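## Task

Pick up the duct tape roll sitting on the cart's upper tray and put it on the shaft of one of the wall pegs facing the supply shelves, so that the peg's end pokes out through the roll. The robot must not topple or be left leaning, or the task fails.

## Robot and tools

ROBOT. A Dexmate Vega: a three-wheeled base, a torso of three links (thigh, shank, chest) that folds in a Z shape, a head with a camera, and two seven-joint arms, each ending in a two-finger gripper with a wrist camera. Seen from above it measures 0.70 m by 0.63 m (0.91 m wide with folded arms), and its front edge sits 0.35 m ahead of the base origin. Torso joints: torso_hip_rad, torso_knee_rad, torso_waist_rad; the chest's forward lean equals knee - hip - waist. Presets as (hip, knee, waist): stand 0.469, 1.617, 1.048 (the start posture); stand_high 0.78, 1.57, 0.44; lean_20 0.52, 1.05, 0.18; lean_45 0.52, 1.05, -0.26; low_lean_45 0, 0, -0.79. Fold the arms before going to low_lean_45. Folded arm values, in the order shoulder pitch, shoulder yaw, upper arm roll, elbow, forearm roll, wrist pitch, wrist yaw: left 1, 0.5, -0.6, -2.5, 0, -0.9, 0; right -1, -0.5, 0.6, -2.5, 0, 0.9, 0.

FRAMES. Everything is in metres. Base frame: origin on the floor at the turning point, 0.185 m behind the front axle; x forward, y left, z up. left_hand and right_hand are reported in it, as a point between the fingers 0.033 m back from the closed tips; the fingers run along the hand's z axis, close along its y axis, and the hand's back (camera side) faces -x. The odometry frame is the base frame as it was when the scene began; base_odometry there is wheel counting only (heading in rad, -3.142 to 3.142).

TOOL move. Arguments, all optional: either "base" and/or "joints" (plus optional "speeds", "min_time_s"), or "target" (plus optional "min_time_s"); and "cameras" (a list from head_camera, left_wrist_camera, right_wrist_camera, all). A call with no action just reports state and images. Parts of one action start together.
- base: exactly one key, each a relative offset from where the base now is. translate_m: metres, forward positive, -2 to 2. strafe_m: metres, left positive, -2 to 2 (heading may drift about 0.02 rad). rotate_rad: radians, counter-clockwise positive, -3.2 to 3.2. The front wheels swivel first when the direction changes (up to 1.1 s).
- speeds: per base key, top speed for this action only: translate_m 0.04 to 0.5 m/s (default 0.3), strafe_m 0.04 to 0.3, rotate_rad 0.1 to 0.6 rad/s (defaults at the top end). Keep the default or less when leaning forward with a load.
- joints: one object mapping joint names to absolute angles in radians. Ranges: torso_hip_rad 0 to 1.57, torso_knee_rad 0 to 3.141, torso_waist_rad -1.57 to 1.57; left_shoulder_pitch_rad -3.041 to 3.041 (positive lowers the arm), left_shoulder_yaw_rad -0.423 to 1.523, upper arm roll, elbow -3.041 to 0.214 (negative bends up), forearm roll, left_wrist_pitch_rad -1.366 to 1.366 (positive tips down), left_wrist_yaw_rad -1.348 to 1.087; right arm mirrored: right_shoulder_pitch_rad negative lowers it, right_shoulder_yaw_rad -1.523 to 0.423, right_wrist_pitch_rad negative tips down, right_wrist_yaw_rad -1.087 to 1.348. Grippers left_gripper_rad/right_gripper_rad 0 (shut) to 0.785, per finger. Head: head_pan_rad -2.792 to 2.792 (positive left), head_tilt_rad and head_camera_tilt_rad around ±1.48 (positive looks down).
- target: moves one hand to an absolute pose in the base frame: side ("left"/"right"), x, y, z in metres (-3 to 3), pitch_deg (-30 to 95; 90 points the fingers down, 0 level), heading_deg (0 forward, positive counter-clockwise), roll_deg (omitted means 0; positive turns the hand clockwise viewed from behind), optional line_only to insist on a straight path. Status "reached" means within 10 mm and 2 degrees; "short" gives the miss (resend if marked part of a move); "refused" means nothing moved. The check ignores the scene, only the robot itself.
- min_time_s: 0.1 to 8, the shortest duration for arm and head motions.

TOOL wait: seconds 0 to 10, plus optional cameras. TOOL zoom_image: camera name and region [x0, y0, x1, y1] in pixels of that camera's latest image, at most 504 by 504 (head image 896x560, wrist images 672x420). TOOL finished_scene: scene number; irreversible, and the goal must hold without the robot.

RESULTS. The move line reads done or the worst status. base_status, joint_status, left_hand_status, right_hand_status: off_target (resting away, may still push), contact_stop (an arm pushed near full torque; its whole group freezes), time_out, not_followed (collision check withheld targets; see cause line), limit_stop_at_motor_heat, unfinished. turned_by_wheels and turned_by_imu give rotation since the last report; an IMU turn above 0.03 rad after a straight or sideways drive hints at a bump. base_tilt is in degrees. Also: joint torques, motor temperatures per arm, on_its_own, and a pictures line giving the image order. A refused call cancels the remaining robot calls of that reply.

GRIPPING. Open pads form a V; gap at the hand point is about 0.24 x angle - 0.002 m. The angle alone does not prove a grasp; look at the cameras. Heavy items sink about 0.02 m in the fingers.

AVOID. Tipping the robot over (nothing prevents it), ramming furniture (the base keeps pushing), letting the arms strike or squeeze each other, dropping the roll or releasing it while moving, and hard hits on fixed things. Contact torque at a joint limit (e.g. 21.7 N m at wrists and forearm roll) causes a torque fault; motors at 80 °C trigger a heat stop, so move an arm off anything it is pressing on.

Each tool is called after "Emit:" as name(argument=value, ...), one argument or row to a line, values as JSON.

## Session

Emit:
move(
)

Scene clock: 0.00 s.
Joint torques (N m): no reading
Motor temperatures (°C): left_arm=[34 33 34 32 38 36 39] | right_arm=[33 31 39 34 36 33 38]
base_odometry: x=+0.000 y=+0.000 heading=+0.000
turned_by_wheels: +0.000
turned_by_imu: +0.000
base_tilt: forward=-0.5 right=-0.8
base_status: not commanded
joint_positions: torso_hip_rad=+0.469 torso_knee_rad=+1.617 torso_waist_rad=+1.048 left_shoulder_pitch_rad=+2.186 left_shoulder_yaw_rad=-0.019 left_upper_arm_roll_rad=+0.011 left_elbow_rad=-1.089 left_forearm_roll_rad=+0.007 left_wrist_pitch_rad=-0.506 left_wrist_yaw_rad=+0.006 left_gripper_rad=+0.005 right_shoulder_pitch_rad=-2.207 right_shoulder_yaw_rad=+0.005 right_upper_arm_roll_rad=+0.012 right_elbow_rad=-1.097 right_forearm_roll_rad=-0.016 right_wrist_pitch_rad=+0.483 right_wrist_yaw_rad=+0.008 right_gripper_rad=+0.005 head_pan_rad=+0.000 head_tilt_rad=+0.000 head_camera_tilt_rad=+0.000
joint_status: not commanded
chest: x=-0.0112 y=+0.0000 z=+1.4155 quat_wxyz=(+0.999, +0.000, +0.050, +0.000) (m; base frame)
left_hand: x=+0.1823 y=+0.2146 z=+0.6262 quat_wxyz=(+0.426, -0.005, +0.905, -0.006) pitch_deg=+39.6 heading_deg=-0.5 roll_deg=-1.1 back=up (m; base frame)
right_hand: x=+0.1639 y=-0.2298 z=+0.6184 quat_wxyz=(+0.409, -0.005, +0.912, +0.000) pitch_deg=+41.7 heading_deg=+0.3 roll_deg=-0.4 back=up (m; base frame)
pictures: head_camera, left_wrist_camera, right_wrist_camera
camera_calibration:
left_wrist_camera: T_world_to_cam=[[-0.00783994, -0.997068, 0.0761183, 0.160849], [-0.703669, -0.0485834, -0.708865, 0.64137], [0.710485, -0.0591196, -0.701225, 0.463526], [0, 0, 0, 1]] pos_world=[0.123245, 0.218941, 0.767437]
right_wrist_camera: T_world_to_cam=[[0.0418412, -0.998828, -0.0243265, -0.217336], [-0.736114, -0.0143549, -0.676706, 0.592346], [0.675563, 0.0462212, -0.735852, 0.50281], [0, 0, 0, 1]] pos_world=[0.105447, -0.231818, 0.76555]

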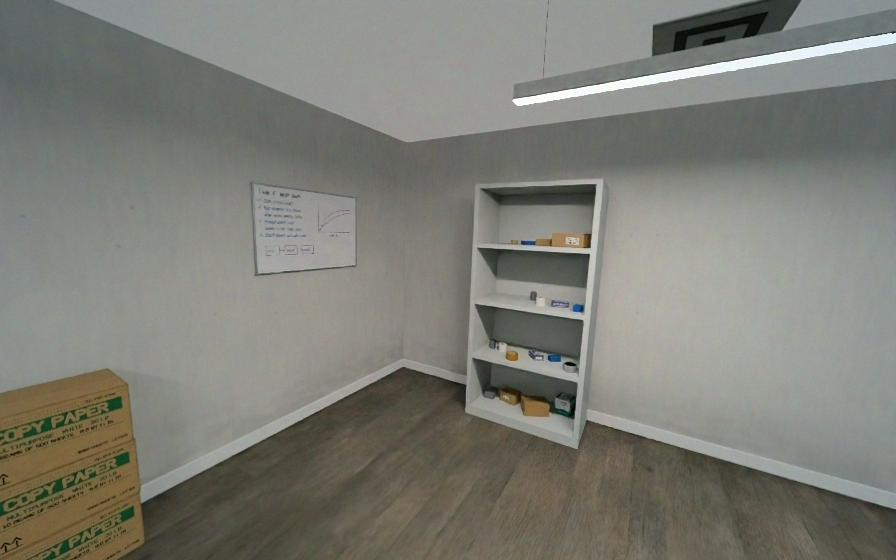

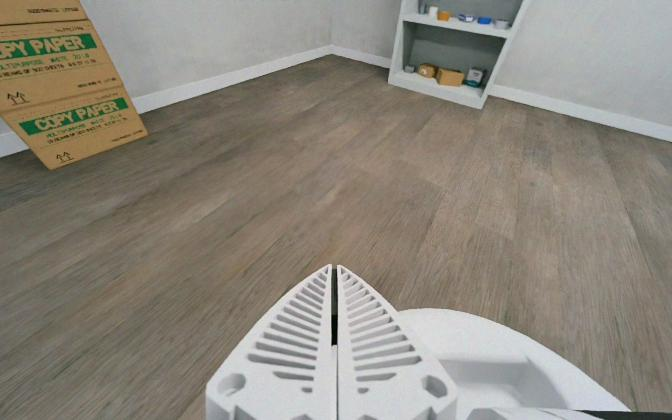

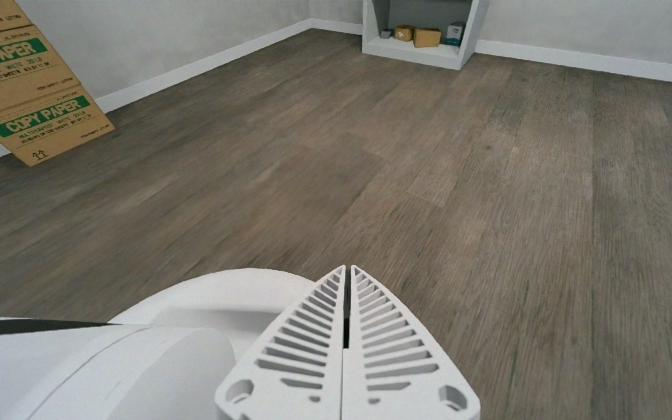

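Look around with the head.

Emit:
move(
  joints={"head_pan_rad": -1.3},
  cameras=["head_camera"],
)

Emit:
move(
  joints={"head_pan_rad": -2.6},
  cameras=["head_camera"],
)

Emit:
move(
  joints={"head_pan_rad": 2.2},
  cameras=["head_camera"],
)

Emit:
move(
  joints={"head_pan_rad": 1.2},
  cameras=["head_camera"],
)

Scene clock: 5.47 s.
Joint torques (N m): left_arm=[6.24 -2.92 2.78 -2.85 0.09 -1.92 -0.32] | right_arm=[-7.47 2 -0.29 -2.42 -0.06 2.21 0.09]
move: done
base_odometry: x=+0.000 y=+0.000 heading=+0.000
turned_by_wheels: +0.000
turned_by_imu: +0.000
base_tilt: forward=-0.4 right=-0.8
base_status: not commanded
joint_positions: torso_hip_rad=+0.469 torso_knee_rad=+1.617 torso_waist_rad=+1.048 left_shoulder_pitch_rad=+2.186 left_shoulder_yaw_rad=-0.019 left_upper_arm_roll_rad=+0.011 left_elbow_rad=-1.089 left_forearm_roll_rad=+0.007 left_wrist_pitch_rad=-0.506 left_wrist_yaw_rad=+0.006 left_gripper_rad=+0.005 right_shoulder_pitch_rad=-2.207 right_shoulder_yaw_rad=+0.005 right_upper_arm_roll_rad=+0.012 right_elbow_rad=-1.097 right_forearm_roll_rad=-0.016 right_wrist_pitch_rad=+0.483 right_wrist_yaw_rad=+0.008 right_gripper_rad=+0.005 head_pan_rad=-1.299 head_tilt_rad=+0.000 head_camera_tilt_rad=+0.000
joint_status: all done
chest: x=-0.0112 y=+0.0000 z=+1.4155 quat_wxyz=(+0.999, +0.000, +0.050, +0.000) (m; base frame)
left_hand: x=+0.1823 y=+0.2146 z=+0.6262 quat_wxyz=(+0.426, -0.005, +0.905, -0.006) pitch_deg=+39.6 heading_deg=-0.5 roll_deg=-1.1 back=up (m; base frame)
right_hand: x=+0.1639 y=-0.2298 z=+0.6184 quat_wxyz=(+0.409, -0.005, +0.912, +0.000) pitch_deg=+41.7 heading_deg=+0.3 roll_deg=-0.4 back=up (m; base frame)
pictures: head_camera
camera_calibration:
head_camera: T_world_to_cam=[[-0.960685, -0.246382, 0.127986, -0.241106], [-0.138527, 0.0258652, -0.990021, 1.4941], [0.240613, -0.968828, -0.0589789, 0.0696435], [0, 0, 0, 1]] pos_world=[-0.0414111, -0.0305767, 1.51415]

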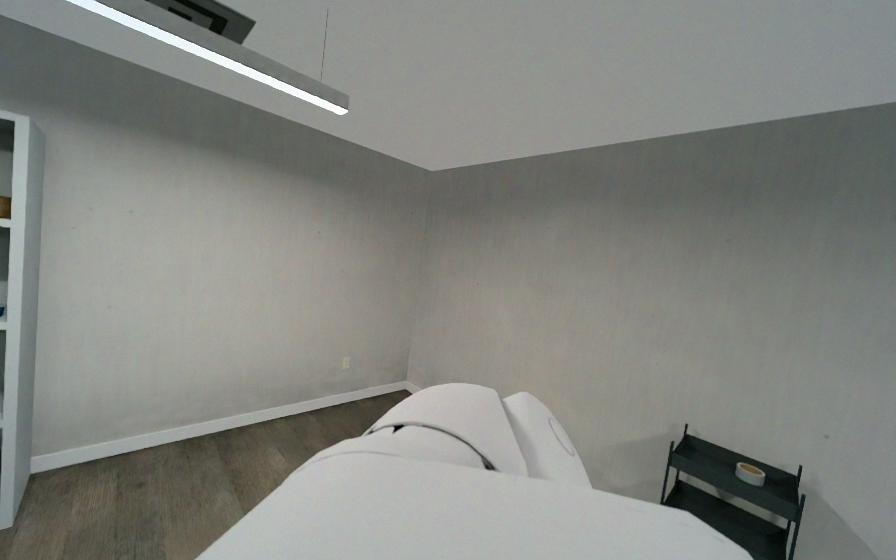

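Scene clock: 7.00 s.
Joint torques (N m): left_arm=[6.29 -0.07 -1.33 -0.28 -0.05 -1.56 -0.29] | right_arm=[-8.3 0.26 -0.33 -3.17 -0.09 2.5 -0.14]
move: done
base_odometry: x=+0.000 y=+0.000 heading=+0.000
turned_by_wheels: +0.000
turned_by_imu: +0.000
base_tilt: forward=-0.6 right=-0.7
base_status: not commanded
joint_positions: torso_hip_rad=+0.469 torso_knee_rad=+1.617 torso_waist_rad=+1.048 left_shoulder_pitch_rad=+2.186 left_shoulder_yaw_rad=-0.019 left_upper_arm_roll_rad=+0.011 left_elbow_rad=-1.089 left_forearm_roll_rad=+0.007 left_wrist_pitch_rad=-0.506 left_wrist_yaw_rad=+0.006 left_gripper_rad=+0.005 right_shoulder_pitch_rad=-2.207 right_shoulder_yaw_rad=+0.005 right_upper_arm_roll_rad=+0.012 right_elbow_rad=-1.097 right_forearm_roll_rad=-0.016 right_wrist_pitch_rad=+0.483 right_wrist_yaw_rad=+0.008 right_gripper_rad=+0.005 head_pan_rad=-2.599 head_tilt_rad=+0.000 head_camera_tilt_rad=+0.000
joint_status: all done
chest: x=-0.0112 y=+0.0000 z=+1.4155 quat_wxyz=(+0.999, +0.000, +0.050, +0.000) (m; base frame)
left_hand: x=+0.1823 y=+0.2146 z=+0.6262 quat_wxyz=(+0.426, -0.005, +0.905, -0.006) pitch_deg=+39.6 heading_deg=-0.5 roll_deg=-1.1 back=up (m; base frame)
right_hand: x=+0.1639 y=-0.2298 z=+0.6184 quat_wxyz=(+0.409, -0.005, +0.912, +0.000) pitch_deg=+41.7 heading_deg=+0.3 roll_deg=-0.4 back=up (m; base frame)
pictures: head_camera
camera_calibration:
head_camera: T_world_to_cam=[[-0.490866, 0.867471, 0.0808933, -0.134495], [-0.0852167, 0.0445988, -0.995364, 1.50623], [-0.867057, -0.495484, 0.052031, -0.181596], [0, 0, 0, 1]] pos_world=[-0.0951175, -0.0404841, 1.51957]

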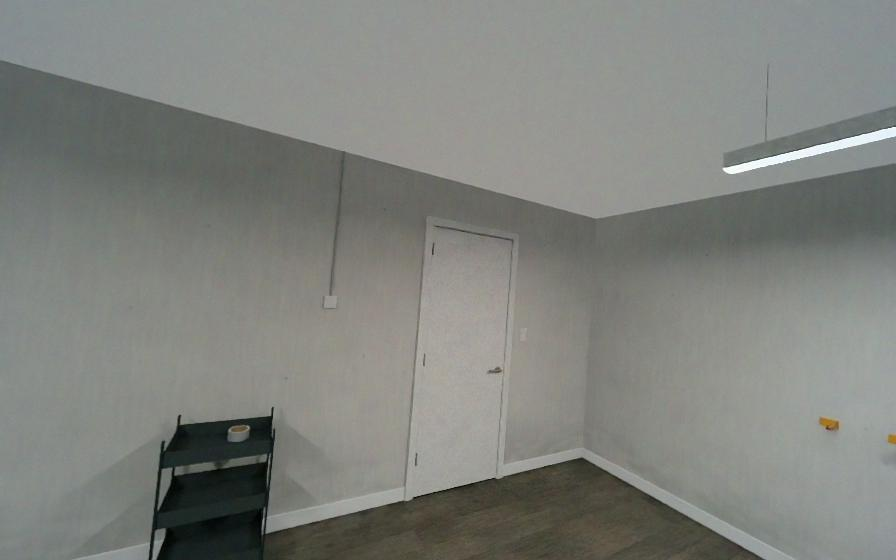

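Scene clock: 10.87 s.
Joint torques (N m): left_arm=[6.02 1.31 -0.44 -1.97 0.25 -2.12 -0.22] | right_arm=[-7.83 1.18 -0.58 -2.27 0.04 2.57 -0.14]
move: done
base_odometry: x=+0.000 y=+0.000 heading=+0.000
turned_by_wheels: +0.000
turned_by_imu: +0.000
base_tilt: forward=-0.4 right=-0.8
base_status: not commanded
joint_positions: torso_hip_rad=+0.469 torso_knee_rad=+1.617 torso_waist_rad=+1.048 left_shoulder_pitch_rad=+2.186 left_shoulder_yaw_rad=-0.019 left_upper_arm_roll_rad=+0.011 left_elbow_rad=-1.089 left_forearm_roll_rad=+0.007 left_wrist_pitch_rad=-0.506 left_wrist_yaw_rad=+0.006 left_gripper_rad=+0.005 right_shoulder_pitch_rad=-2.207 right_shoulder_yaw_rad=+0.005 right_upper_arm_roll_rad=+0.012 right_elbow_rad=-1.097 right_forearm_roll_rad=-0.016 right_wrist_pitch_rad=+0.483 right_wrist_yaw_rad=+0.008 right_gripper_rad=+0.005 head_pan_rad=+2.199 head_tilt_rad=+0.000 head_camera_tilt_rad=+0.000
joint_status: all done
chest: x=-0.0112 y=+0.0000 z=+1.4155 quat_wxyz=(+0.999, +0.000, +0.050, +0.000) (m; base frame)
left_hand: x=+0.1823 y=+0.2146 z=+0.6262 quat_wxyz=(+0.426, -0.005, +0.905, -0.006) pitch_deg=+39.6 heading_deg=-0.5 roll_deg=-1.1 back=up (m; base frame)
right_hand: x=+0.1639 y=-0.2298 z=+0.6184 quat_wxyz=(+0.409, -0.005, +0.912, +0.000) pitch_deg=+41.7 heading_deg=+0.3 roll_deg=-0.4 back=up (m; base frame)
pictures: head_camera
camera_calibration:
head_camera: T_world_to_cam=[[0.82048, 0.569432, -0.0505935, 0.163125], [-0.0542148, -0.0105968, -0.998473, 1.51326], [-0.569099, 0.82197, 0.0221772, -0.114005], [0, 0, 0, 1]] pos_world=[-0.11668, 0.0168557, 1.52173]

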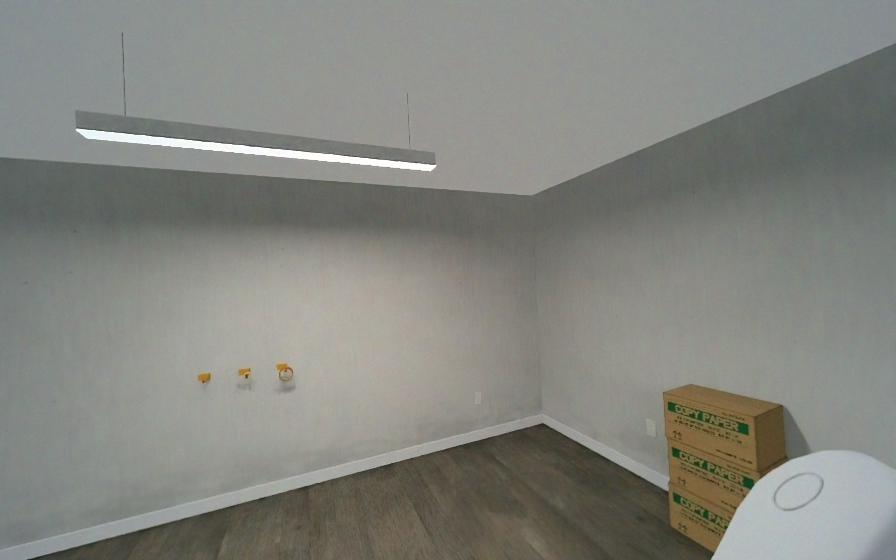

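Scene clock: 12.20 s.
Joint torques (N m): left_arm=[6.58 -1.61 1.28 -3.39 -0.36 -1.63 -0.34] | right_arm=[-6.49 1.62 -0.11 -2.45 -0.02 2.48 -0.34]
move: done
base_odometry: x=+0.000 y=+0.000 heading=+0.000
turned_by_wheels: +0.000
turned_by_imu: +0.000
base_tilt: forward=-0.6 right=-0.6
base_status: not commanded
joint_positions: torso_hip_rad=+0.469 torso_knee_rad=+1.617 torso_waist_rad=+1.048 left_shoulder_pitch_rad=+2.186 left_shoulder_yaw_rad=-0.019 left_upper_arm_roll_rad=+0.011 left_elbow_rad=-1.089 left_forearm_roll_rad=+0.007 left_wrist_pitch_rad=-0.506 left_wrist_yaw_rad=+0.006 left_gripper_rad=+0.005 right_shoulder_pitch_rad=-2.207 right_shoulder_yaw_rad=+0.005 right_upper_arm_roll_rad=+0.012 right_elbow_rad=-1.097 right_forearm_roll_rad=-0.016 right_wrist_pitch_rad=+0.483 right_wrist_yaw_rad=+0.008 right_gripper_rad=+0.005 head_pan_rad=+1.201 head_tilt_rad=+0.000 head_camera_tilt_rad=+0.000
joint_status: all done
chest: x=-0.0112 y=+0.0000 z=+1.4155 quat_wxyz=(+0.999, +0.000, +0.050, +0.000) (m; base frame)
left_hand: x=+0.1823 y=+0.2146 z=+0.6262 quat_wxyz=(+0.426, -0.005, +0.905, -0.006) pitch_deg=+39.6 heading_deg=-0.5 roll_deg=-1.1 back=up (m; base frame)
right_hand: x=+0.1639 y=-0.2298 z=+0.6184 quat_wxyz=(+0.409, -0.005, +0.912, +0.000) pitch_deg=+41.7 heading_deg=+0.3 roll_deg=-0.4 back=up (m; base frame)
pictures: head_camera
camera_calibration:
head_camera: T_world_to_cam=[[0.922007, -0.382372, -0.0607776, 0.186134], [-0.0839204, -0.0441231, -0.995495, 1.50655], [0.377968, 0.922954, -0.0727706, 0.100907], [0, 0, 0, 1]] pos_world=[-0.0833258, 0.0445133, 1.51842]

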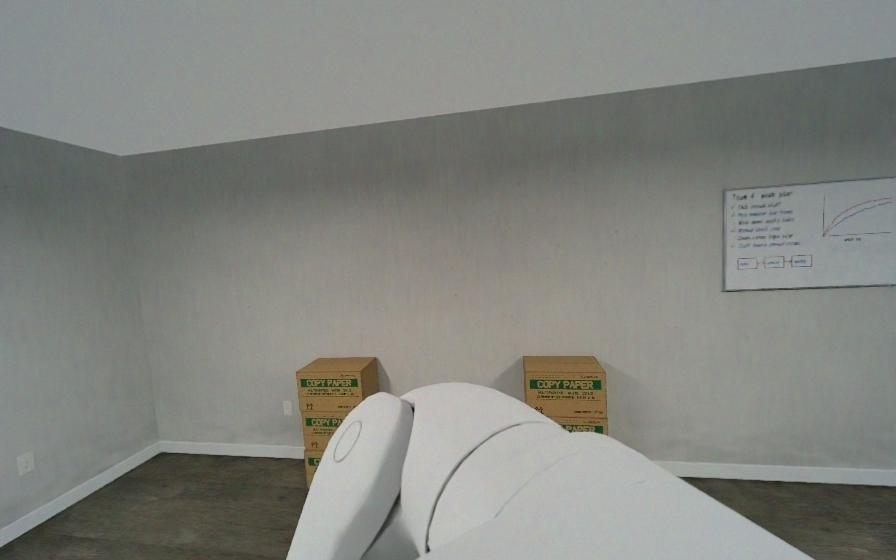

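Emit:
move(
  base={"rotate_rad": -2.1},
  joints={"head_pan_rad": 0, "head_camera_tilt_rad": 0.4},
  cameras=["head_camera"],
)

Scene clock: 50.73 s.
Joint torques (N m): left_arm=[7.36 -1.52 0.94 -3.08 0.28 -0.88 0.38] | right_arm=[-6.93 1.59 -0.43 -2.74 0.09 2.46 -0.2]
move: done
base_odometry: x=+0.001 y=+0.002 heading=-2.103
turned_by_wheels: -2.102
turned_by_imu: -2.095
base_tilt: forward=-0.5 right=-1.0
base_status: done
joint_positions: torso_hip_rad=+0.469 torso_knee_rad=+1.617 torso_waist_rad=+1.048 left_shoulder_pitch_rad=+2.186 left_shoulder_yaw_rad=-0.019 left_upper_arm_roll_rad=+0.011 left_elbow_rad=-1.089 left_forearm_roll_rad=+0.007 left_wrist_pitch_rad=-0.506 left_wrist_yaw_rad=+0.006 left_gripper_rad=+0.005 right_shoulder_pitch_rad=-2.207 right_shoulder_yaw_rad=+0.005 right_upper_arm_roll_rad=+0.012 right_elbow_rad=-1.097 right_forearm_roll_rad=-0.016 right_wrist_pitch_rad=+0.483 right_wrist_yaw_rad=+0.008 right_gripper_rad=+0.005 head_pan_rad=+0.001 head_tilt_rad=+0.000 head_camera_tilt_rad=+0.399
joint_status: all done
chest: x=-0.0112 y=+0.0000 z=+1.4155 quat_wxyz=(+0.999, +0.000, +0.050, +0.000) (m; base frame)
left_hand: x=+0.1823 y=+0.2146 z=+0.6262 quat_wxyz=(+0.426, -0.005, +0.905, -0.006) pitch_deg=+39.6 heading_deg=-0.5 roll_deg=-1.1 back=up (m; base frame)
right_hand: x=+0.1639 y=-0.2298 z=+0.6184 quat_wxyz=(+0.409, -0.005, +0.912, +0.000) pitch_deg=+41.7 heading_deg=+0.3 roll_deg=-0.4 back=up (m; base frame)
pictures: head_camera
camera_calibration:
head_camera: T_world_to_cam=[[-0.00395585, -0.999259, 0.0382738, -0.0331542], [-0.509365, -0.0309232, -0.859995, 1.27236], [0.860542, -0.0228974, -0.508865, 0.78516], [0, 0, 0, 1]] pos_world=[-0.0276981, 0.0241939, 1.49503]

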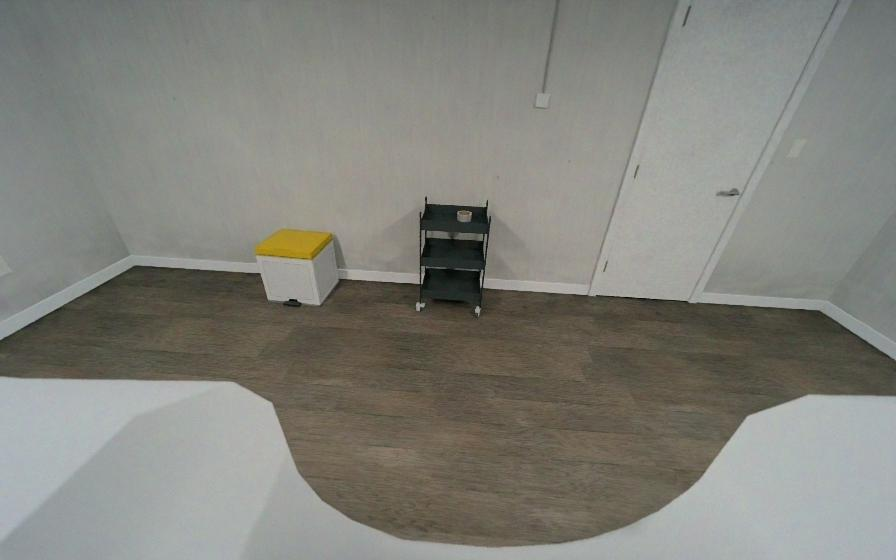

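Emit:
move(
  base={"translate_m": 1.4},
  joints={"head_camera_tilt_rad": 0.7},
  cameras=["head_camera"],
)

Emit:
zoom_image(
  camera="head_camera",
  region=[330, 230, 580, 400],
)

Scene clock: 64.53 s.
Joint torques (N m): left_arm=[6.91 0.78 2.9 -2.21 0.23 -1.04 0.1] | right_arm=[-6.74 1.68 -0.37 -1.82 0.06 1.87 -0.02]
move: done
base_odometry: x=-0.712 y=-1.203 heading=-2.104
turned_by_wheels: -0.002
turned_by_imu: -0.010
base_tilt: forward=-0.5 right=-0.8
base_status: done
joint_positions: torso_hip_rad=+0.469 torso_knee_rad=+1.617 torso_waist_rad=+1.048 left_shoulder_pitch_rad=+2.186 left_shoulder_yaw_rad=-0.019 left_upper_arm_roll_rad=+0.011 left_elbow_rad=-1.089 left_forearm_roll_rad=+0.007 left_wrist_pitch_rad=-0.506 left_wrist_yaw_rad=+0.006 left_gripper_rad=+0.005 right_shoulder_pitch_rad=-2.207 right_shoulder_yaw_rad=+0.005 right_upper_arm_roll_rad=+0.012 right_elbow_rad=-1.097 right_forearm_roll_rad=-0.016 right_wrist_pitch_rad=+0.483 right_wrist_yaw_rad=+0.008 right_gripper_rad=+0.005 head_pan_rad=+0.001 head_tilt_rad=+0.000 head_camera_tilt_rad=+0.699
joint_status: all done
chest: x=-0.0111 y=+0.0000 z=+1.4155 quat_wxyz=(+0.999, +0.000, +0.050, +0.000) (m; base frame)
left_hand: x=+0.1823 y=+0.2146 z=+0.6262 quat_wxyz=(+0.426, -0.005, +0.905, -0.006) pitch_deg=+39.6 heading_deg=-0.5 roll_deg=-1.1 back=up (m; base frame)
right_hand: x=+0.1639 y=-0.2298 z=+0.6184 quat_wxyz=(+0.409, -0.005, +0.912, +0.000) pitch_deg=+41.7 heading_deg=+0.3 roll_deg=-0.4 back=up (m; base frame)
pictures: head_camera
camera_calibration:
head_camera: T_world_to_cam=[[0.0075465, -0.999249, 0.0380128, -0.0318711], [-0.740812, -0.0311202, -0.670991, 0.974092], [0.67167, -0.0230967, -0.740491, 1.11375], [0, 0, 0, 1]] pos_world=[-0.0262098, 0.0241907, 1.47954]

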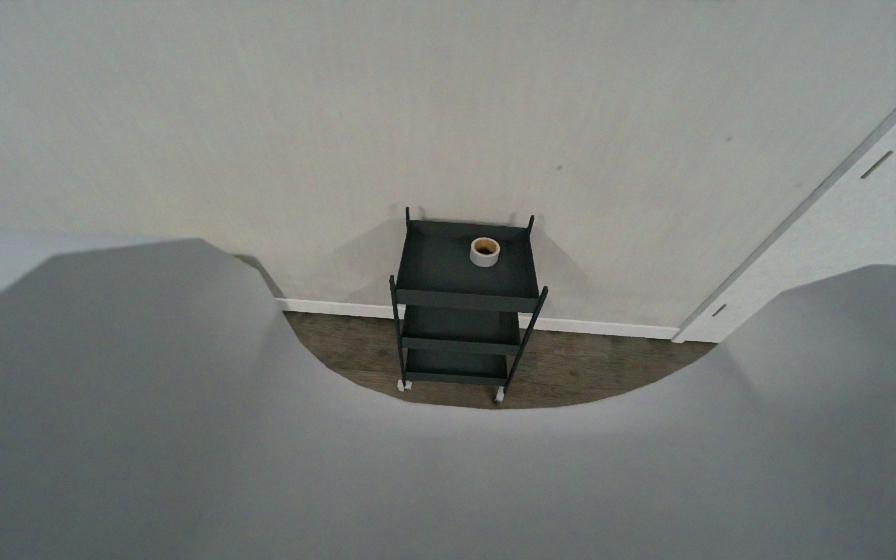

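Scaled by 2.016 from the camera's 896x560 image, which has a finer 960x600 frame.

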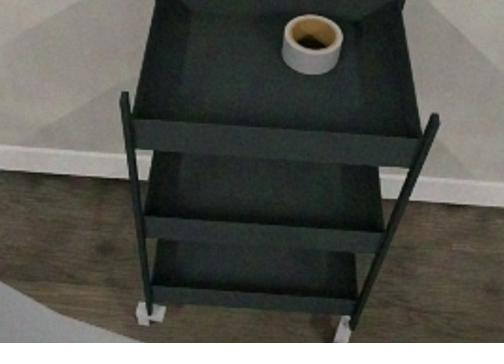

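Emit:
move(
  target={"side":"right","x":0.38,"y":-0.2,"z":1.02,"pitch_deg":70,"heading_deg":0},
)

Emit:
move(
  base={"translate_m": 0.15},
  joints={"right_gripper_rad": 0.35},
)

Emit:
move(
  target={"side":"right","x":0.63,"y":-0.15,"z":0.98,"pitch_deg":90,"heading_deg":0},
  cameras=["head_camera","right_wrist_camera"],
)

Scene clock: 86.50 s.
Joint torques (N m): left_arm=[7.64 0.86 -1.34 -2.02 0.31 -1.78 0.07] | right_arm=[22.22 -3.77 3.72 -2.44 -0.55 -0.84 0.13]
move: done
base_odometry: x=-0.712 y=-1.203 heading=-2.104
turned_by_wheels: +0.000
turned_by_imu: -0.001
base_tilt: forward=-0.5 right=-0.7
base_status: not commanded
joint_positions: torso_hip_rad=+0.469 torso_knee_rad=+1.617 torso_waist_rad=+1.048 left_shoulder_pitch_rad=+2.186 left_shoulder_yaw_rad=-0.019 left_upper_arm_roll_rad=+0.011 left_elbow_rad=-1.089 left_forearm_roll_rad=+0.007 left_wrist_pitch_rad=-0.506 left_wrist_yaw_rad=+0.006 left_gripper_rad=+0.005 right_shoulder_pitch_rad=-0.415 right_shoulder_yaw_rad=-1.399 right_upper_arm_roll_rad=-1.321 right_elbow_rad=-2.553 right_forearm_roll_rad=-0.665 right_wrist_pitch_rad=+0.364 right_wrist_yaw_rad=+1.345 right_gripper_rad=+0.005 head_pan_rad=+0.001 head_tilt_rad=+0.000 head_camera_tilt_rad=+0.699
joint_status: not commanded
chest: x=-0.0111 y=+0.0000 z=+1.4155 quat_wxyz=(+0.999, +0.000, +0.050, +0.000) (m; base frame)
left_hand: x=+0.1823 y=+0.2146 z=+0.6262 quat_wxyz=(+0.426, -0.005, +0.905, -0.006) pitch_deg=+39.6 heading_deg=-0.5 roll_deg=-1.1 back=up (m; base frame)
right_hand: x=+0.3798 y=-0.1982 z=+1.0190 quat_wxyz=(+0.002, -0.985, +0.000, -0.172) pitch_deg=+70.2 heading_deg=+0.8 roll_deg=+0.8 back=down (m; base frame)
right_hand_status: reached (checked arc [a long move; over the whole arc the hand travels 0.97 m to end 0.46 m from its start, up to 0.31 m off the straight line; right_shoulder_pitch_rad turns most, 1.80 rad; on the way or at its end the hand turns up to 179 deg from its attitude at the start], planned for 6.0 s): 2 mm and 0.3 deg off.
pictures: none

Scene clock: 88.57 s.
Joint torques (N m): left_arm=[6.38 0.49 3 -1.96 0.23 -1.58 0.04] | right_arm=[23.39 -4.65 3.14 -2.33 -0.42 -0.56 0.21]
move: done
base_odometry: x=-0.788 y=-1.332 heading=-2.106
turned_by_wheels: -0.001
turned_by_imu: -0.002
base_tilt: forward=-0.6 right=-0.8
base_status: done
joint_positions: torso_hip_rad=+0.469 torso_knee_rad=+1.617 torso_waist_rad=+1.048 left_shoulder_pitch_rad=+2.186 left_shoulder_yaw_rad=-0.019 left_upper_arm_roll_rad=+0.011 left_elbow_rad=-1.089 left_forearm_roll_rad=+0.007 left_wrist_pitch_rad=-0.506 left_wrist_yaw_rad=+0.006 left_gripper_rad=+0.005 right_shoulder_pitch_rad=-0.411 right_shoulder_yaw_rad=-1.402 right_upper_arm_roll_rad=-1.324 right_elbow_rad=-2.556 right_forearm_roll_rad=-0.667 right_wrist_pitch_rad=+0.363 right_wrist_yaw_rad=+1.348 right_gripper_rad=+0.350 head_pan_rad=+0.001 head_tilt_rad=+0.000 head_camera_tilt_rad=+0.699
joint_status: all done
chest: x=-0.0111 y=+0.0000 z=+1.4155 quat_wxyz=(+0.999, +0.000, +0.050, +0.000) (m; base frame)
left_hand: x=+0.1823 y=+0.2146 z=+0.6262 quat_wxyz=(+0.426, -0.005, +0.905, -0.006) pitch_deg=+39.6 heading_deg=-0.5 roll_deg=-1.1 back=up (m; base frame)
right_hand: x=+0.3800 y=-0.1999 z=+1.0199 quat_wxyz=(+0.000, -0.985, +0.000, -0.173) pitch_deg=+70.0 heading_deg=+0.1 roll_deg=+0.1 back=down (m; base frame)
pictures: none

Scene clock: 88.87 s.
Joint torques (N m): left_arm=[6.72 -0.18 0.4 -0.86 0.62 -1.63 0.18] | right_arm=[24.51 -3.89 2.99 -3.39 -0.39 -0.54 0.19]
move: refused
base_odometry: x=-0.788 y=-1.332 heading=-2.106
turned_by_wheels: +0.000
turned_by_imu: +0.000
base_tilt: forward=-0.7 right=-0.8
base_status: not commanded
joint_positions: torso_hip_rad=+0.469 torso_knee_rad=+1.617 torso_waist_rad=+1.048 left_shoulder_pitch_rad=+2.186 left_shoulder_yaw_rad=-0.019 left_upper_arm_roll_rad=+0.011 left_elbow_rad=-1.089 left_forearm_roll_rad=+0.007 left_wrist_pitch_rad=-0.506 left_wrist_yaw_rad=+0.006 left_gripper_rad=+0.005 right_shoulder_pitch_rad=-0.411 right_shoulder_yaw_rad=-1.402 right_upper_arm_roll_rad=-1.324 right_elbow_rad=-2.556 right_forearm_roll_rad=-0.667 right_wrist_pitch_rad=+0.363 right_wrist_yaw_rad=+1.348 right_gripper_rad=+0.350 head_pan_rad=+0.001 head_tilt_rad=+0.000 head_camera_tilt_rad=+0.699
joint_status: not commanded
chest: x=-0.0111 y=+0.0000 z=+1.4155 quat_wxyz=(+0.999, +0.000, +0.050, +0.000) (m; base frame)
left_hand: x=+0.1823 y=+0.2146 z=+0.6262 quat_wxyz=(+0.426, -0.005, +0.905, -0.006) pitch_deg=+39.6 heading_deg=-0.5 roll_deg=-1.1 back=up (m; base frame)
right_hand: x=+0.3800 y=-0.1999 z=+1.0199 quat_wxyz=(+0.000, -0.985, +0.000, -0.174) pitch_deg=+70.0 heading_deg=+0.1 roll_deg=+0.1 back=down (m; base frame)
right_hand_status: refused: no posture of the arm gets there (right_wrist_pitch_rad at its limit): the closest leaves the hand 4.0 cm and 3 deg from the pose. Nothing moved. At pitch 75 a posture exists at this place; the way there is not checked.
pictures: head_camera, right_wrist_camera
camera_calibration:
head_camera: T_world_to_cam=[[0.00747509, -0.999252, 0.0379491, -0.0317775], [-0.740813, -0.0310245, -0.670995, 0.974096], [0.67167, -0.0230974, -0.74049, 1.11375], [0, 0, 0, 1]] pos_world=[-0.0262099, 0.0241918, 1.47954]
right_wrist_camera: T_world_to_cam=[[0.0148952, 0.999049, -0.0409808, 0.239839], [0.900914, 0.00436955, 0.433975, -0.727495], [0.433741, -0.0433843, -0.899992, 0.892309], [0, 0, 0, 1]] pos_world=[0.264807, -0.197719, 1.12861]

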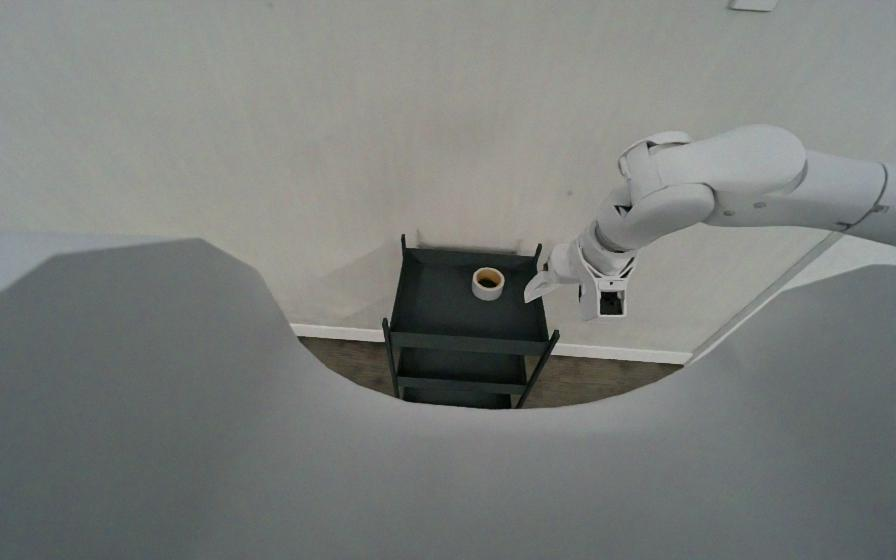

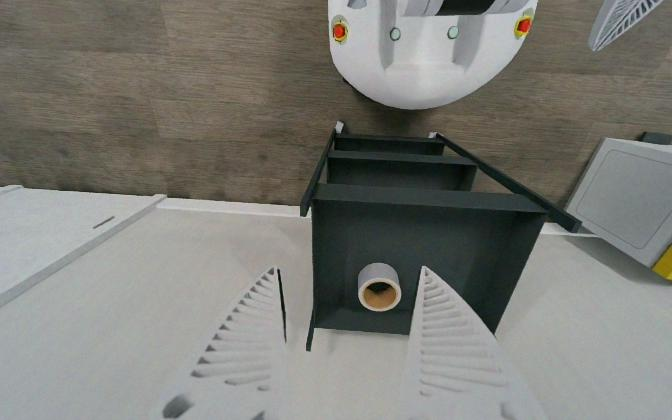

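Emit:
move(
  joints={"torso_hip_rad": 0.52, "torso_knee_rad": 1.25, "torso_waist_rad": 0.38},
  cameras=["head_camera","right_wrist_camera"],
)

Emit:
move(
  target={"side":"right","x":0.66,"y":-0.165,"z":0.92,"pitch_deg":88,"heading_deg":0},
  cameras=["head_camera","right_wrist_camera"],
)

Scene clock: 107.07 s.
Joint torques (N m): left_arm=[12.15 0.51 0.25 -0.58 -0.8 -2.38 0.14] | right_arm=[21.45 -4.12 2.08 -3.06 0.12 -0.33 0.15]
move: done
base_odometry: x=-0.788 y=-1.332 heading=-2.106
turned_by_wheels: +0.000
turned_by_imu: -0.001
base_tilt: forward=-0.6 right=-0.8
base_status: not commanded
joint_positions: torso_hip_rad=+0.520 torso_knee_rad=+1.250 torso_waist_rad=+0.380 left_shoulder_pitch_rad=+2.186 left_shoulder_yaw_rad=-0.019 left_upper_arm_roll_rad=+0.011 left_elbow_rad=-1.089 left_forearm_roll_rad=+0.007 left_wrist_pitch_rad=-0.506 left_wrist_yaw_rad=+0.006 left_gripper_rad=+0.005 right_shoulder_pitch_rad=-0.411 right_shoulder_yaw_rad=-1.402 right_upper_arm_roll_rad=-1.324 right_elbow_rad=-2.556 right_forearm_roll_rad=-0.667 right_wrist_pitch_rad=+0.363 right_wrist_yaw_rad=+1.348 right_gripper_rad=+0.350 head_pan_rad=+0.001 head_tilt_rad=+0.000 head_camera_tilt_rad=+0.699
joint_status: all done
chest: x=-0.0731 y=+0.0000 z=+1.3538 quat_wxyz=(+0.985, +0.000, +0.174, +0.000) (m; base frame)
left_hand: x=-0.0810 y=+0.2146 z=+0.5412 quat_wxyz=(+0.309, -0.005, +0.951, -0.006) pitch_deg=+53.9 heading_deg=-0.7 roll_deg=-1.4 back=up (m; base frame)
right_hand: x=+0.2079 y=-0.1999 z=+0.8738 quat_wxyz=(+0.000, -0.999, +0.000, -0.049) pitch_deg=+84.3 heading_deg=+0.0 roll_deg=+0.0 (m; base frame)
pictures: head_camera, right_wrist_camera
camera_calibration:
head_camera: T_world_to_cam=[[0.0166327, -0.999252, 0.0349194, -0.0241979], [-0.883777, -0.031026, -0.466878, 0.59988], [0.467612, -0.0230955, -0.883632, 1.28855], [0, 0, 0, 1]] pos_world=[-0.0719783, 0.0241918, 1.41952]
right_wrist_camera: T_world_to_cam=[[0.00431796, 0.999045, -0.04349, 0.240819], [0.980259, 0.00436808, 0.197669, -0.319162], [0.19767, -0.043485, -0.979304, 0.953807], [0, 0, 0, 1]] pos_world=[0.123282, -0.197719, 1.00763]

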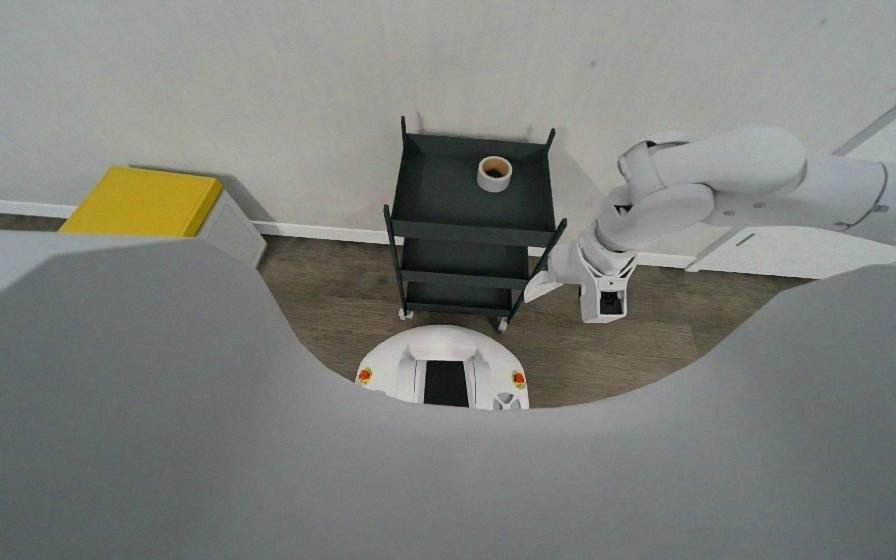

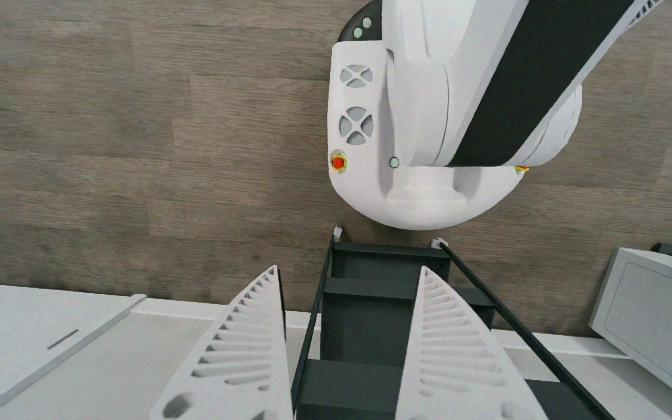

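Scene clock: 107.37 s.
Joint torques (N m): left_arm=[14.42 -0.88 2.18 -1.34 -0.62 -0.79 0.15] | right_arm=[21.69 -6.02 2.11 -3.81 -0.12 -0.33 0.24]
move: refused
base_odometry: x=-0.788 y=-1.332 heading=-2.106
turned_by_wheels: +0.000
turned_by_imu: +0.000
base_tilt: forward=-0.7 right=-0.7
base_status: not commanded
joint_positions: torso_hip_rad=+0.520 torso_knee_rad=+1.250 torso_waist_rad=+0.380 left_shoulder_pitch_rad=+2.186 left_shoulder_yaw_rad=-0.019 left_upper_arm_roll_rad=+0.011 left_elbow_rad=-1.089 left_forearm_roll_rad=+0.007 left_wrist_pitch_rad=-0.506 left_wrist_yaw_rad=+0.006 left_gripper_rad=+0.005 right_shoulder_pitch_rad=-0.411 right_shoulder_yaw_rad=-1.402 right_upper_arm_roll_rad=-1.324 right_elbow_rad=-2.556 right_forearm_roll_rad=-0.667 right_wrist_pitch_rad=+0.363 right_wrist_yaw_rad=+1.348 right_gripper_rad=+0.350 head_pan_rad=+0.001 head_tilt_rad=+0.000 head_camera_tilt_rad=+0.699
joint_status: not commanded
chest: x=-0.0731 y=+0.0000 z=+1.3538 quat_wxyz=(+0.985, +0.000, +0.174, +0.000) (m; base frame)
left_hand: x=-0.0810 y=+0.2146 z=+0.5412 quat_wxyz=(+0.309, -0.005, +0.951, -0.006) pitch_deg=+53.9 heading_deg=-0.7 roll_deg=-1.4 back=up (m; base frame)
right_hand: x=+0.2079 y=-0.1999 z=+0.8738 quat_wxyz=(+0.000, -0.999, +0.000, -0.049) pitch_deg=+84.3 heading_deg=+0.0 roll_deg=+0.0 (m; base frame)
right_hand_status: refused: no posture of the arm gets there (right_wrist_pitch_rad at its limit): the closest leaves the hand 6.7 cm and 16 deg from the pose. Nothing moved. At pitch 58 a posture exists at this place; the way there is not checked.
pictures: head_camera, right_wrist_camera
camera_calibration:
head_camera: T_world_to_cam=[[0.0166327, -0.999252, 0.0349194, -0.0241979], [-0.883777, -0.031026, -0.466878, 0.59988], [0.467612, -0.0230955, -0.883632, 1.28855], [0, 0, 0, 1]] pos_world=[-0.0719783, 0.0241918, 1.41952]
right_wrist_camera: T_world_to_cam=[[0.00431796, 0.999045, -0.04349, 0.240819], [0.980259, 0.00436808, 0.197669, -0.319162], [0.19767, -0.043485, -0.979304, 0.953807], [0, 0, 0, 1]] pos_world=[0.123282, -0.197719, 1.00763]

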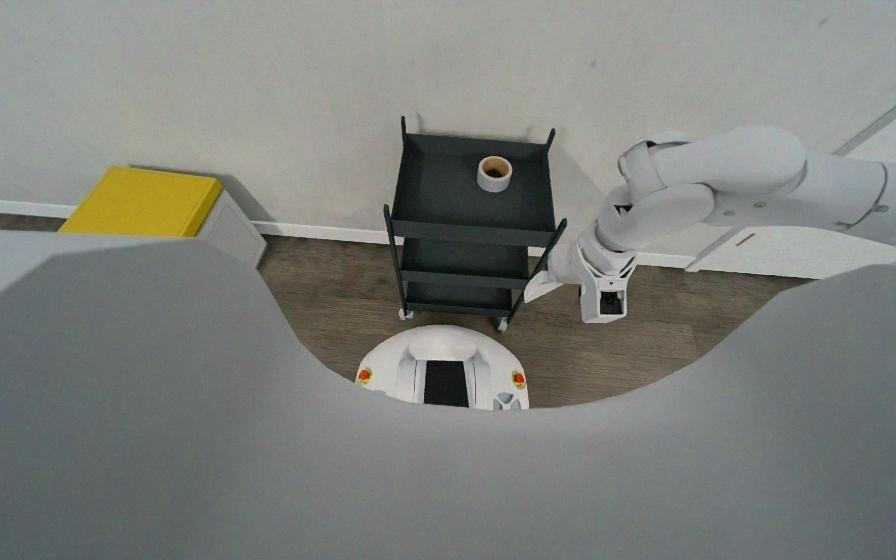

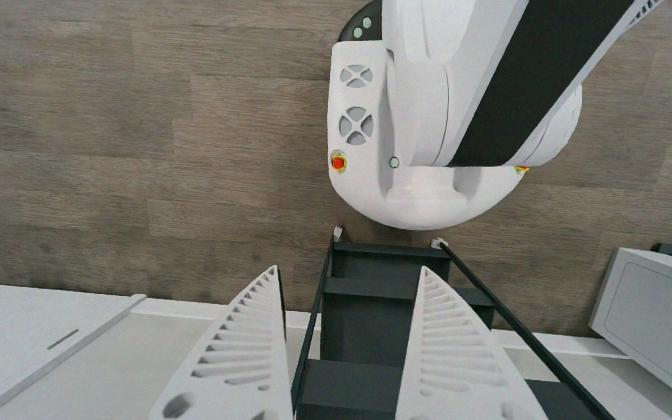

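Emit:
move(
  target={"side":"right","x":0.32,"y":-0.25,"z":1.1,"pitch_deg":60,"heading_deg":0},
)

Emit:
move(
  joints={"torso_hip_rad": 0.3, "torso_knee_rad": 1.6, "torso_waist_rad": 0.75},
)

Emit:
move(
  target={"side":"right","x":0.66,"y":-0.165,"z":0.9,"pitch_deg":90,"heading_deg":0},
  cameras=["head_camera","right_wrist_camera"],
)

Scene clock: 134.00 s.
Joint torques (N m): left_arm=[13.89 2.69 -0.41 -1.57 0.05 -0.82 -0.39] | right_arm=[14.07 9.67 -1.24 -1.35 0.52 0.46 0.61]
move: short
base_odometry: x=-0.788 y=-1.332 heading=-2.106
turned_by_wheels: +0.000
turned_by_imu: -0.001
base_tilt: forward=-0.5 right=-0.9
base_status: not commanded
joint_positions: torso_hip_rad=+0.520 torso_knee_rad=+1.250 torso_waist_rad=+0.380 left_shoulder_pitch_rad=+2.186 left_shoulder_yaw_rad=-0.019 left_upper_arm_roll_rad=+0.011 left_elbow_rad=-1.089 left_forearm_roll_rad=+0.007 left_wrist_pitch_rad=-0.506 left_wrist_yaw_rad=+0.006 left_gripper_rad=+0.005 right_shoulder_pitch_rad=+1.210 right_shoulder_yaw_rad=-0.585 right_upper_arm_roll_rad=+1.737 right_elbow_rad=-2.677 right_forearm_roll_rad=-0.350 right_wrist_pitch_rad=+0.019 right_wrist_yaw_rad=+0.526 right_gripper_rad=+0.350 head_pan_rad=+0.001 head_tilt_rad=+0.000 head_camera_tilt_rad=+0.699
joint_status: not commanded
chest: x=-0.0731 y=+0.0000 z=+1.3538 quat_wxyz=(+0.985, +0.000, +0.174, +0.000) (m; base frame)
left_hand: x=-0.0810 y=+0.2146 z=+0.5412 quat_wxyz=(+0.309, -0.005, +0.951, -0.006) pitch_deg=+53.9 heading_deg=-0.7 roll_deg=-1.4 back=up (m; base frame)
right_hand: x=-0.3885 y=-0.4634 z=+1.1148 quat_wxyz=(+0.309, +0.745, -0.409, -0.427) pitch_deg=+26.4 heading_deg=-172.8 roll_deg=+64.6 back=up (m; base frame)
right_hand_status: short (part of a checked arc of 14.0 s [no straight line was possible; over the whole arc the hand travels 3.31 m to end 0.26 m from its start, up to 0.95 m off the straight line; right_upper_arm_roll_rad turns most, 4.36 rad; on the way or at its end the hand turns up to 180 deg from its attitude at the start], the rest not played, planned for 9.9 s): 740 mm and 104.9 deg off.
pictures: none

Scene clock: 136.77 s.
Joint torques (N m): left_arm=[16.49 -0.93 -0.4 -0.66 0.52 -0.3 0.73] | right_arm=[13.46 8.4 -2.44 -0.95 0.4 1.11 0.53]
move: done
base_odometry: x=-0.788 y=-1.332 heading=-2.105
turned_by_wheels: +0.000
turned_by_imu: +0.000
base_tilt: forward=-0.6 right=-0.8
base_status: not commanded
joint_positions: torso_hip_rad=+0.300 torso_knee_rad=+1.600 torso_waist_rad=+0.750 left_shoulder_pitch_rad=+2.186 left_shoulder_yaw_rad=-0.019 left_upper_arm_roll_rad=+0.011 left_elbow_rad=-1.089 left_forearm_roll_rad=+0.007 left_wrist_pitch_rad=-0.506 left_wrist_yaw_rad=+0.006 left_gripper_rad=+0.005 right_shoulder_pitch_rad=+1.212 right_shoulder_yaw_rad=-0.584 right_upper_arm_roll_rad=+1.741 right_elbow_rad=-2.678 right_forearm_roll_rad=-0.350 right_wrist_pitch_rad=+0.018 right_wrist_yaw_rad=+0.525 right_gripper_rad=+0.350 head_pan_rad=+0.001 head_tilt_rad=+0.000 head_camera_tilt_rad=+0.699
joint_status: all done
chest: x=+0.2866 y=+0.0000 z=+1.3273 quat_wxyz=(+0.962, +0.000, +0.272, +0.000) (m; base frame)
left_hand: x=+0.1175 y=+0.2146 z=+0.5325 quat_wxyz=(+0.213, -0.006, +0.977, -0.005) pitch_deg=+65.4 heading_deg=-1.0 roll_deg=-1.7 back=up (m; base frame)
right_hand: x=-0.0684 y=-0.4640 z=+1.1534 quat_wxyz=(+0.347, +0.701, -0.376, -0.497) pitch_deg=+15.4 heading_deg=-173.3 roll_deg=+63.1 back=up (m; base frame)
pictures: none

Scene clock: 148.03 s.
Joint torques (N m): left_arm=[16.24 -0.48 0.33 -0.16 -0.83 -1.89 -0.08] | right_arm=[7.28 -1.21 4.46 0.96 0.4 -0.1 -0.11]
move: short
base_odometry: x=-0.788 y=-1.332 heading=-2.105
turned_by_wheels: +0.000
turned_by_imu: -0.001
base_tilt: forward=-0.6 right=-0.9
base_status: not commanded
joint_positions: torso_hip_rad=+0.300 torso_knee_rad=+1.600 torso_waist_rad=+0.750 left_shoulder_pitch_rad=+2.186 left_shoulder_yaw_rad=-0.019 left_upper_arm_roll_rad=+0.011 left_elbow_rad=-1.089 left_forearm_roll_rad=+0.007 left_wrist_pitch_rad=-0.506 left_wrist_yaw_rad=+0.006 left_gripper_rad=+0.005 right_shoulder_pitch_rad=+0.521 right_shoulder_yaw_rad=-1.019 right_upper_arm_roll_rad=-1.320 right_elbow_rad=-2.222 right_forearm_roll_rad=-0.313 right_wrist_pitch_rad=+0.402 right_wrist_yaw_rad=+1.248 right_gripper_rad=+0.350 head_pan_rad=+0.001 head_tilt_rad=+0.000 head_camera_tilt_rad=+0.699
joint_status: not commanded
chest: x=+0.2866 y=+0.0000 z=+1.3273 quat_wxyz=(+0.962, +0.000, +0.272, +0.000) (m; base frame)
left_hand: x=+0.1175 y=+0.2146 z=+0.5325 quat_wxyz=(+0.213, -0.006, +0.977, -0.005) pitch_deg=+65.4 heading_deg=-1.0 roll_deg=-1.7 back=up (m; base frame)
right_hand: x=+0.7881 y=-0.0333 z=+1.1287 quat_wxyz=(+0.161, -0.958, -0.039, -0.232) pitch_deg=+57.2 heading_deg=+37.1 roll_deg=+32.4 back=down (m; base frame)
right_hand_status: short (part of a checked arc of 11.3 s [a long move; over the whole arc the hand travels 2.35 m to end 0.83 m from its start, up to 0.85 m off the straight line; right_upper_arm_roll_rad turns most, 3.48 rad; on the way or at its end the hand turns up to 180 deg from its attitude at the start], the rest not played, planned for 9.9 s): 293 mm and 33.1 deg off.
pictures: head_camera, right_wrist_camera
camera_calibration:
head_camera: T_world_to_cam=[[0.0232361, -0.999252, 0.0309196, -0.0258436], [-0.958918, -0.0310235, -0.281981, 0.681611], [0.282729, -0.0230972, -0.958922, 1.24994], [0, 0, 0, 1]] pos_world=[0.300817, 0.0241918, 1.39159]
right_wrist_camera: T_world_to_cam=[[-0.129965, 0.958593, 0.253395, -0.147698], [0.840765, -0.0289191, 0.540627, -1.21723], [0.525569, 0.283308, -0.802193, 0.648577], [0, 0, 0, 1]] pos_world=[0.663338, -0.0773659, 1.21578]

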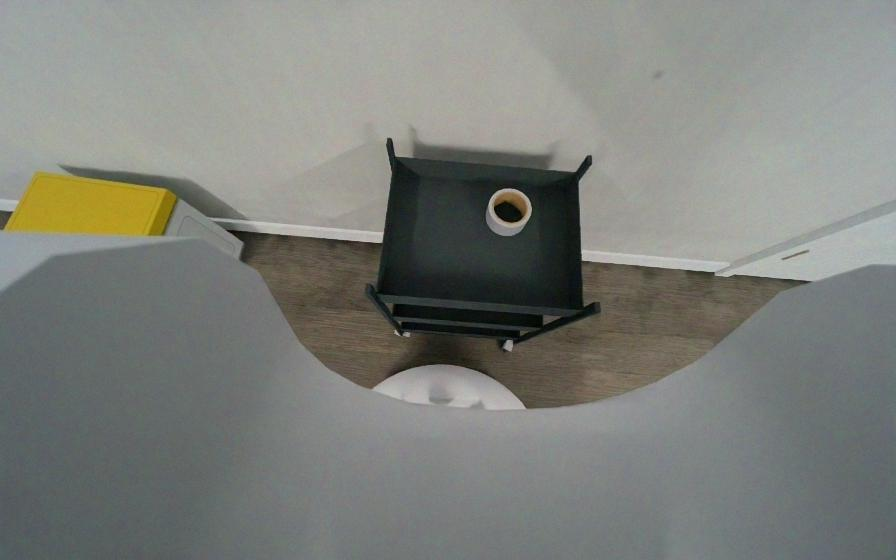

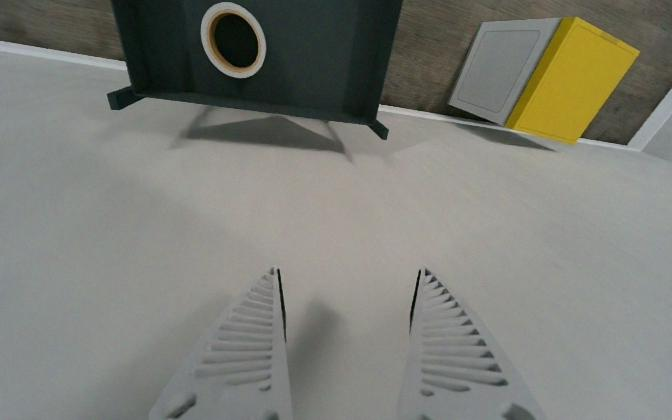

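Emit:
move(
  target={"side":"right","x":0.64,"y":-0.165,"z":0.95,"pitch_deg":90,"heading_deg":0,"line_only":true},
  cameras=["head_camera","right_wrist_camera"],
)

Scene clock: 154.93 s.
Joint torques (N m): left_arm=[16.61 -0.47 0.31 -0.24 0.33 -1.1 -0.05] | right_arm=[27.29 3.65 3.22 1.2 0.87 0.13 0.39]
move: done
base_odometry: x=-0.788 y=-1.332 heading=-2.105
turned_by_wheels: +0.000
turned_by_imu: -0.001
base_tilt: forward=-0.5 right=-0.8
base_status: not commanded
joint_positions: torso_hip_rad=+0.300 torso_knee_rad=+1.600 torso_waist_rad=+0.750 left_shoulder_pitch_rad=+2.186 left_shoulder_yaw_rad=-0.019 left_upper_arm_roll_rad=+0.011 left_elbow_rad=-1.089 left_forearm_roll_rad=+0.007 left_wrist_pitch_rad=-0.506 left_wrist_yaw_rad=+0.006 left_gripper_rad=+0.005 right_shoulder_pitch_rad=+0.687 right_shoulder_yaw_rad=-1.120 right_upper_arm_roll_rad=-1.910 right_elbow_rad=-2.283 right_forearm_roll_rad=-0.186 right_wrist_pitch_rad=+0.399 right_wrist_yaw_rad=+1.348 right_gripper_rad=+0.350 head_pan_rad=+0.001 head_tilt_rad=+0.000 head_camera_tilt_rad=+0.699
joint_status: not commanded
chest: x=+0.2866 y=+0.0000 z=+1.3273 quat_wxyz=(+0.962, +0.000, +0.272, +0.000) (m; base frame)
left_hand: x=+0.1175 y=+0.2146 z=+0.5325 quat_wxyz=(+0.213, -0.006, +0.977, -0.005) pitch_deg=+65.4 heading_deg=-1.0 roll_deg=-1.7 back=up (m; base frame)
right_hand: x=+0.6409 y=-0.1640 z=+0.9508 quat_wxyz=(+0.001, -1.000, +0.000, -0.001) pitch_deg=+89.8 heading_deg=+0.0 roll_deg=+0.0 (m; base frame)
right_hand_status: reached (straight line, planned for 2.3 s): 2 mm and 0.2 deg off.
pictures: head_camera, right_wrist_camera
camera_calibration:
head_camera: T_world_to_cam=[[0.0232361, -0.999252, 0.0309196, -0.0258436], [-0.958918, -0.0310235, -0.281981, 0.681611], [0.282729, -0.0230972, -0.958922, 1.24994], [0, 0, 0, 1]] pos_world=[0.300817, 0.0241918, 1.39159]
right_wrist_camera: T_world_to_cam=[[-0.00059188, 0.999127, -0.0417668, 0.207942], [0.994721, 0.00487415, 0.102501, -0.677593], [0.102615, -0.0414856, -0.993856, 1.02033], [0, 0, 0, 1]] pos_world=[0.569437, -0.162129, 1.0922]

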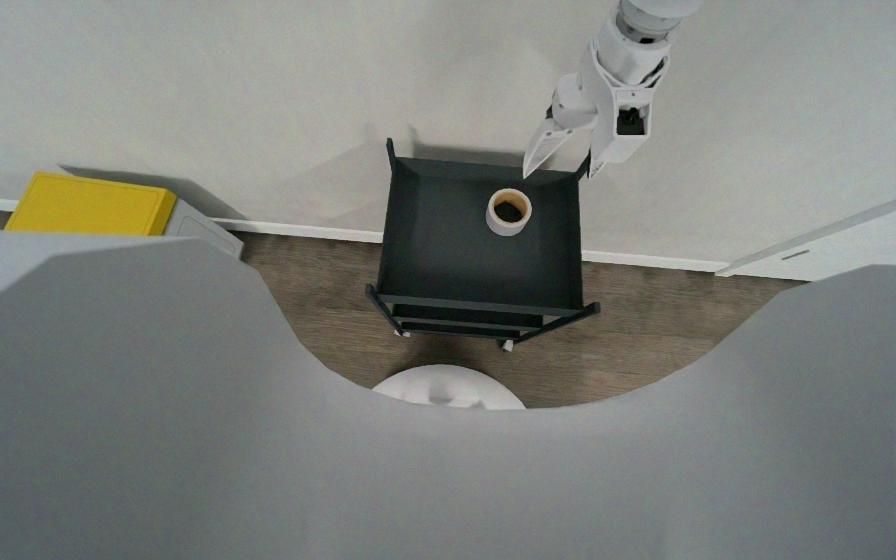

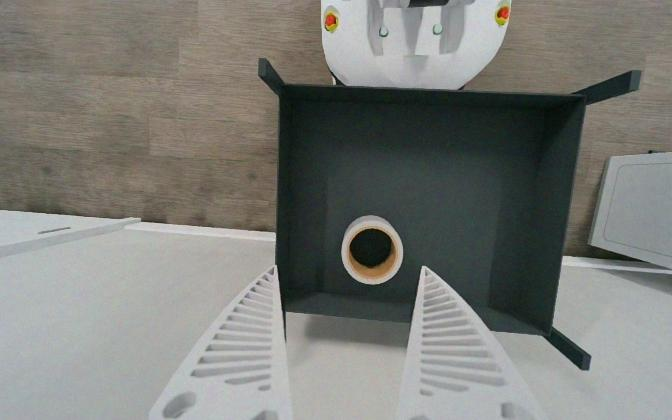

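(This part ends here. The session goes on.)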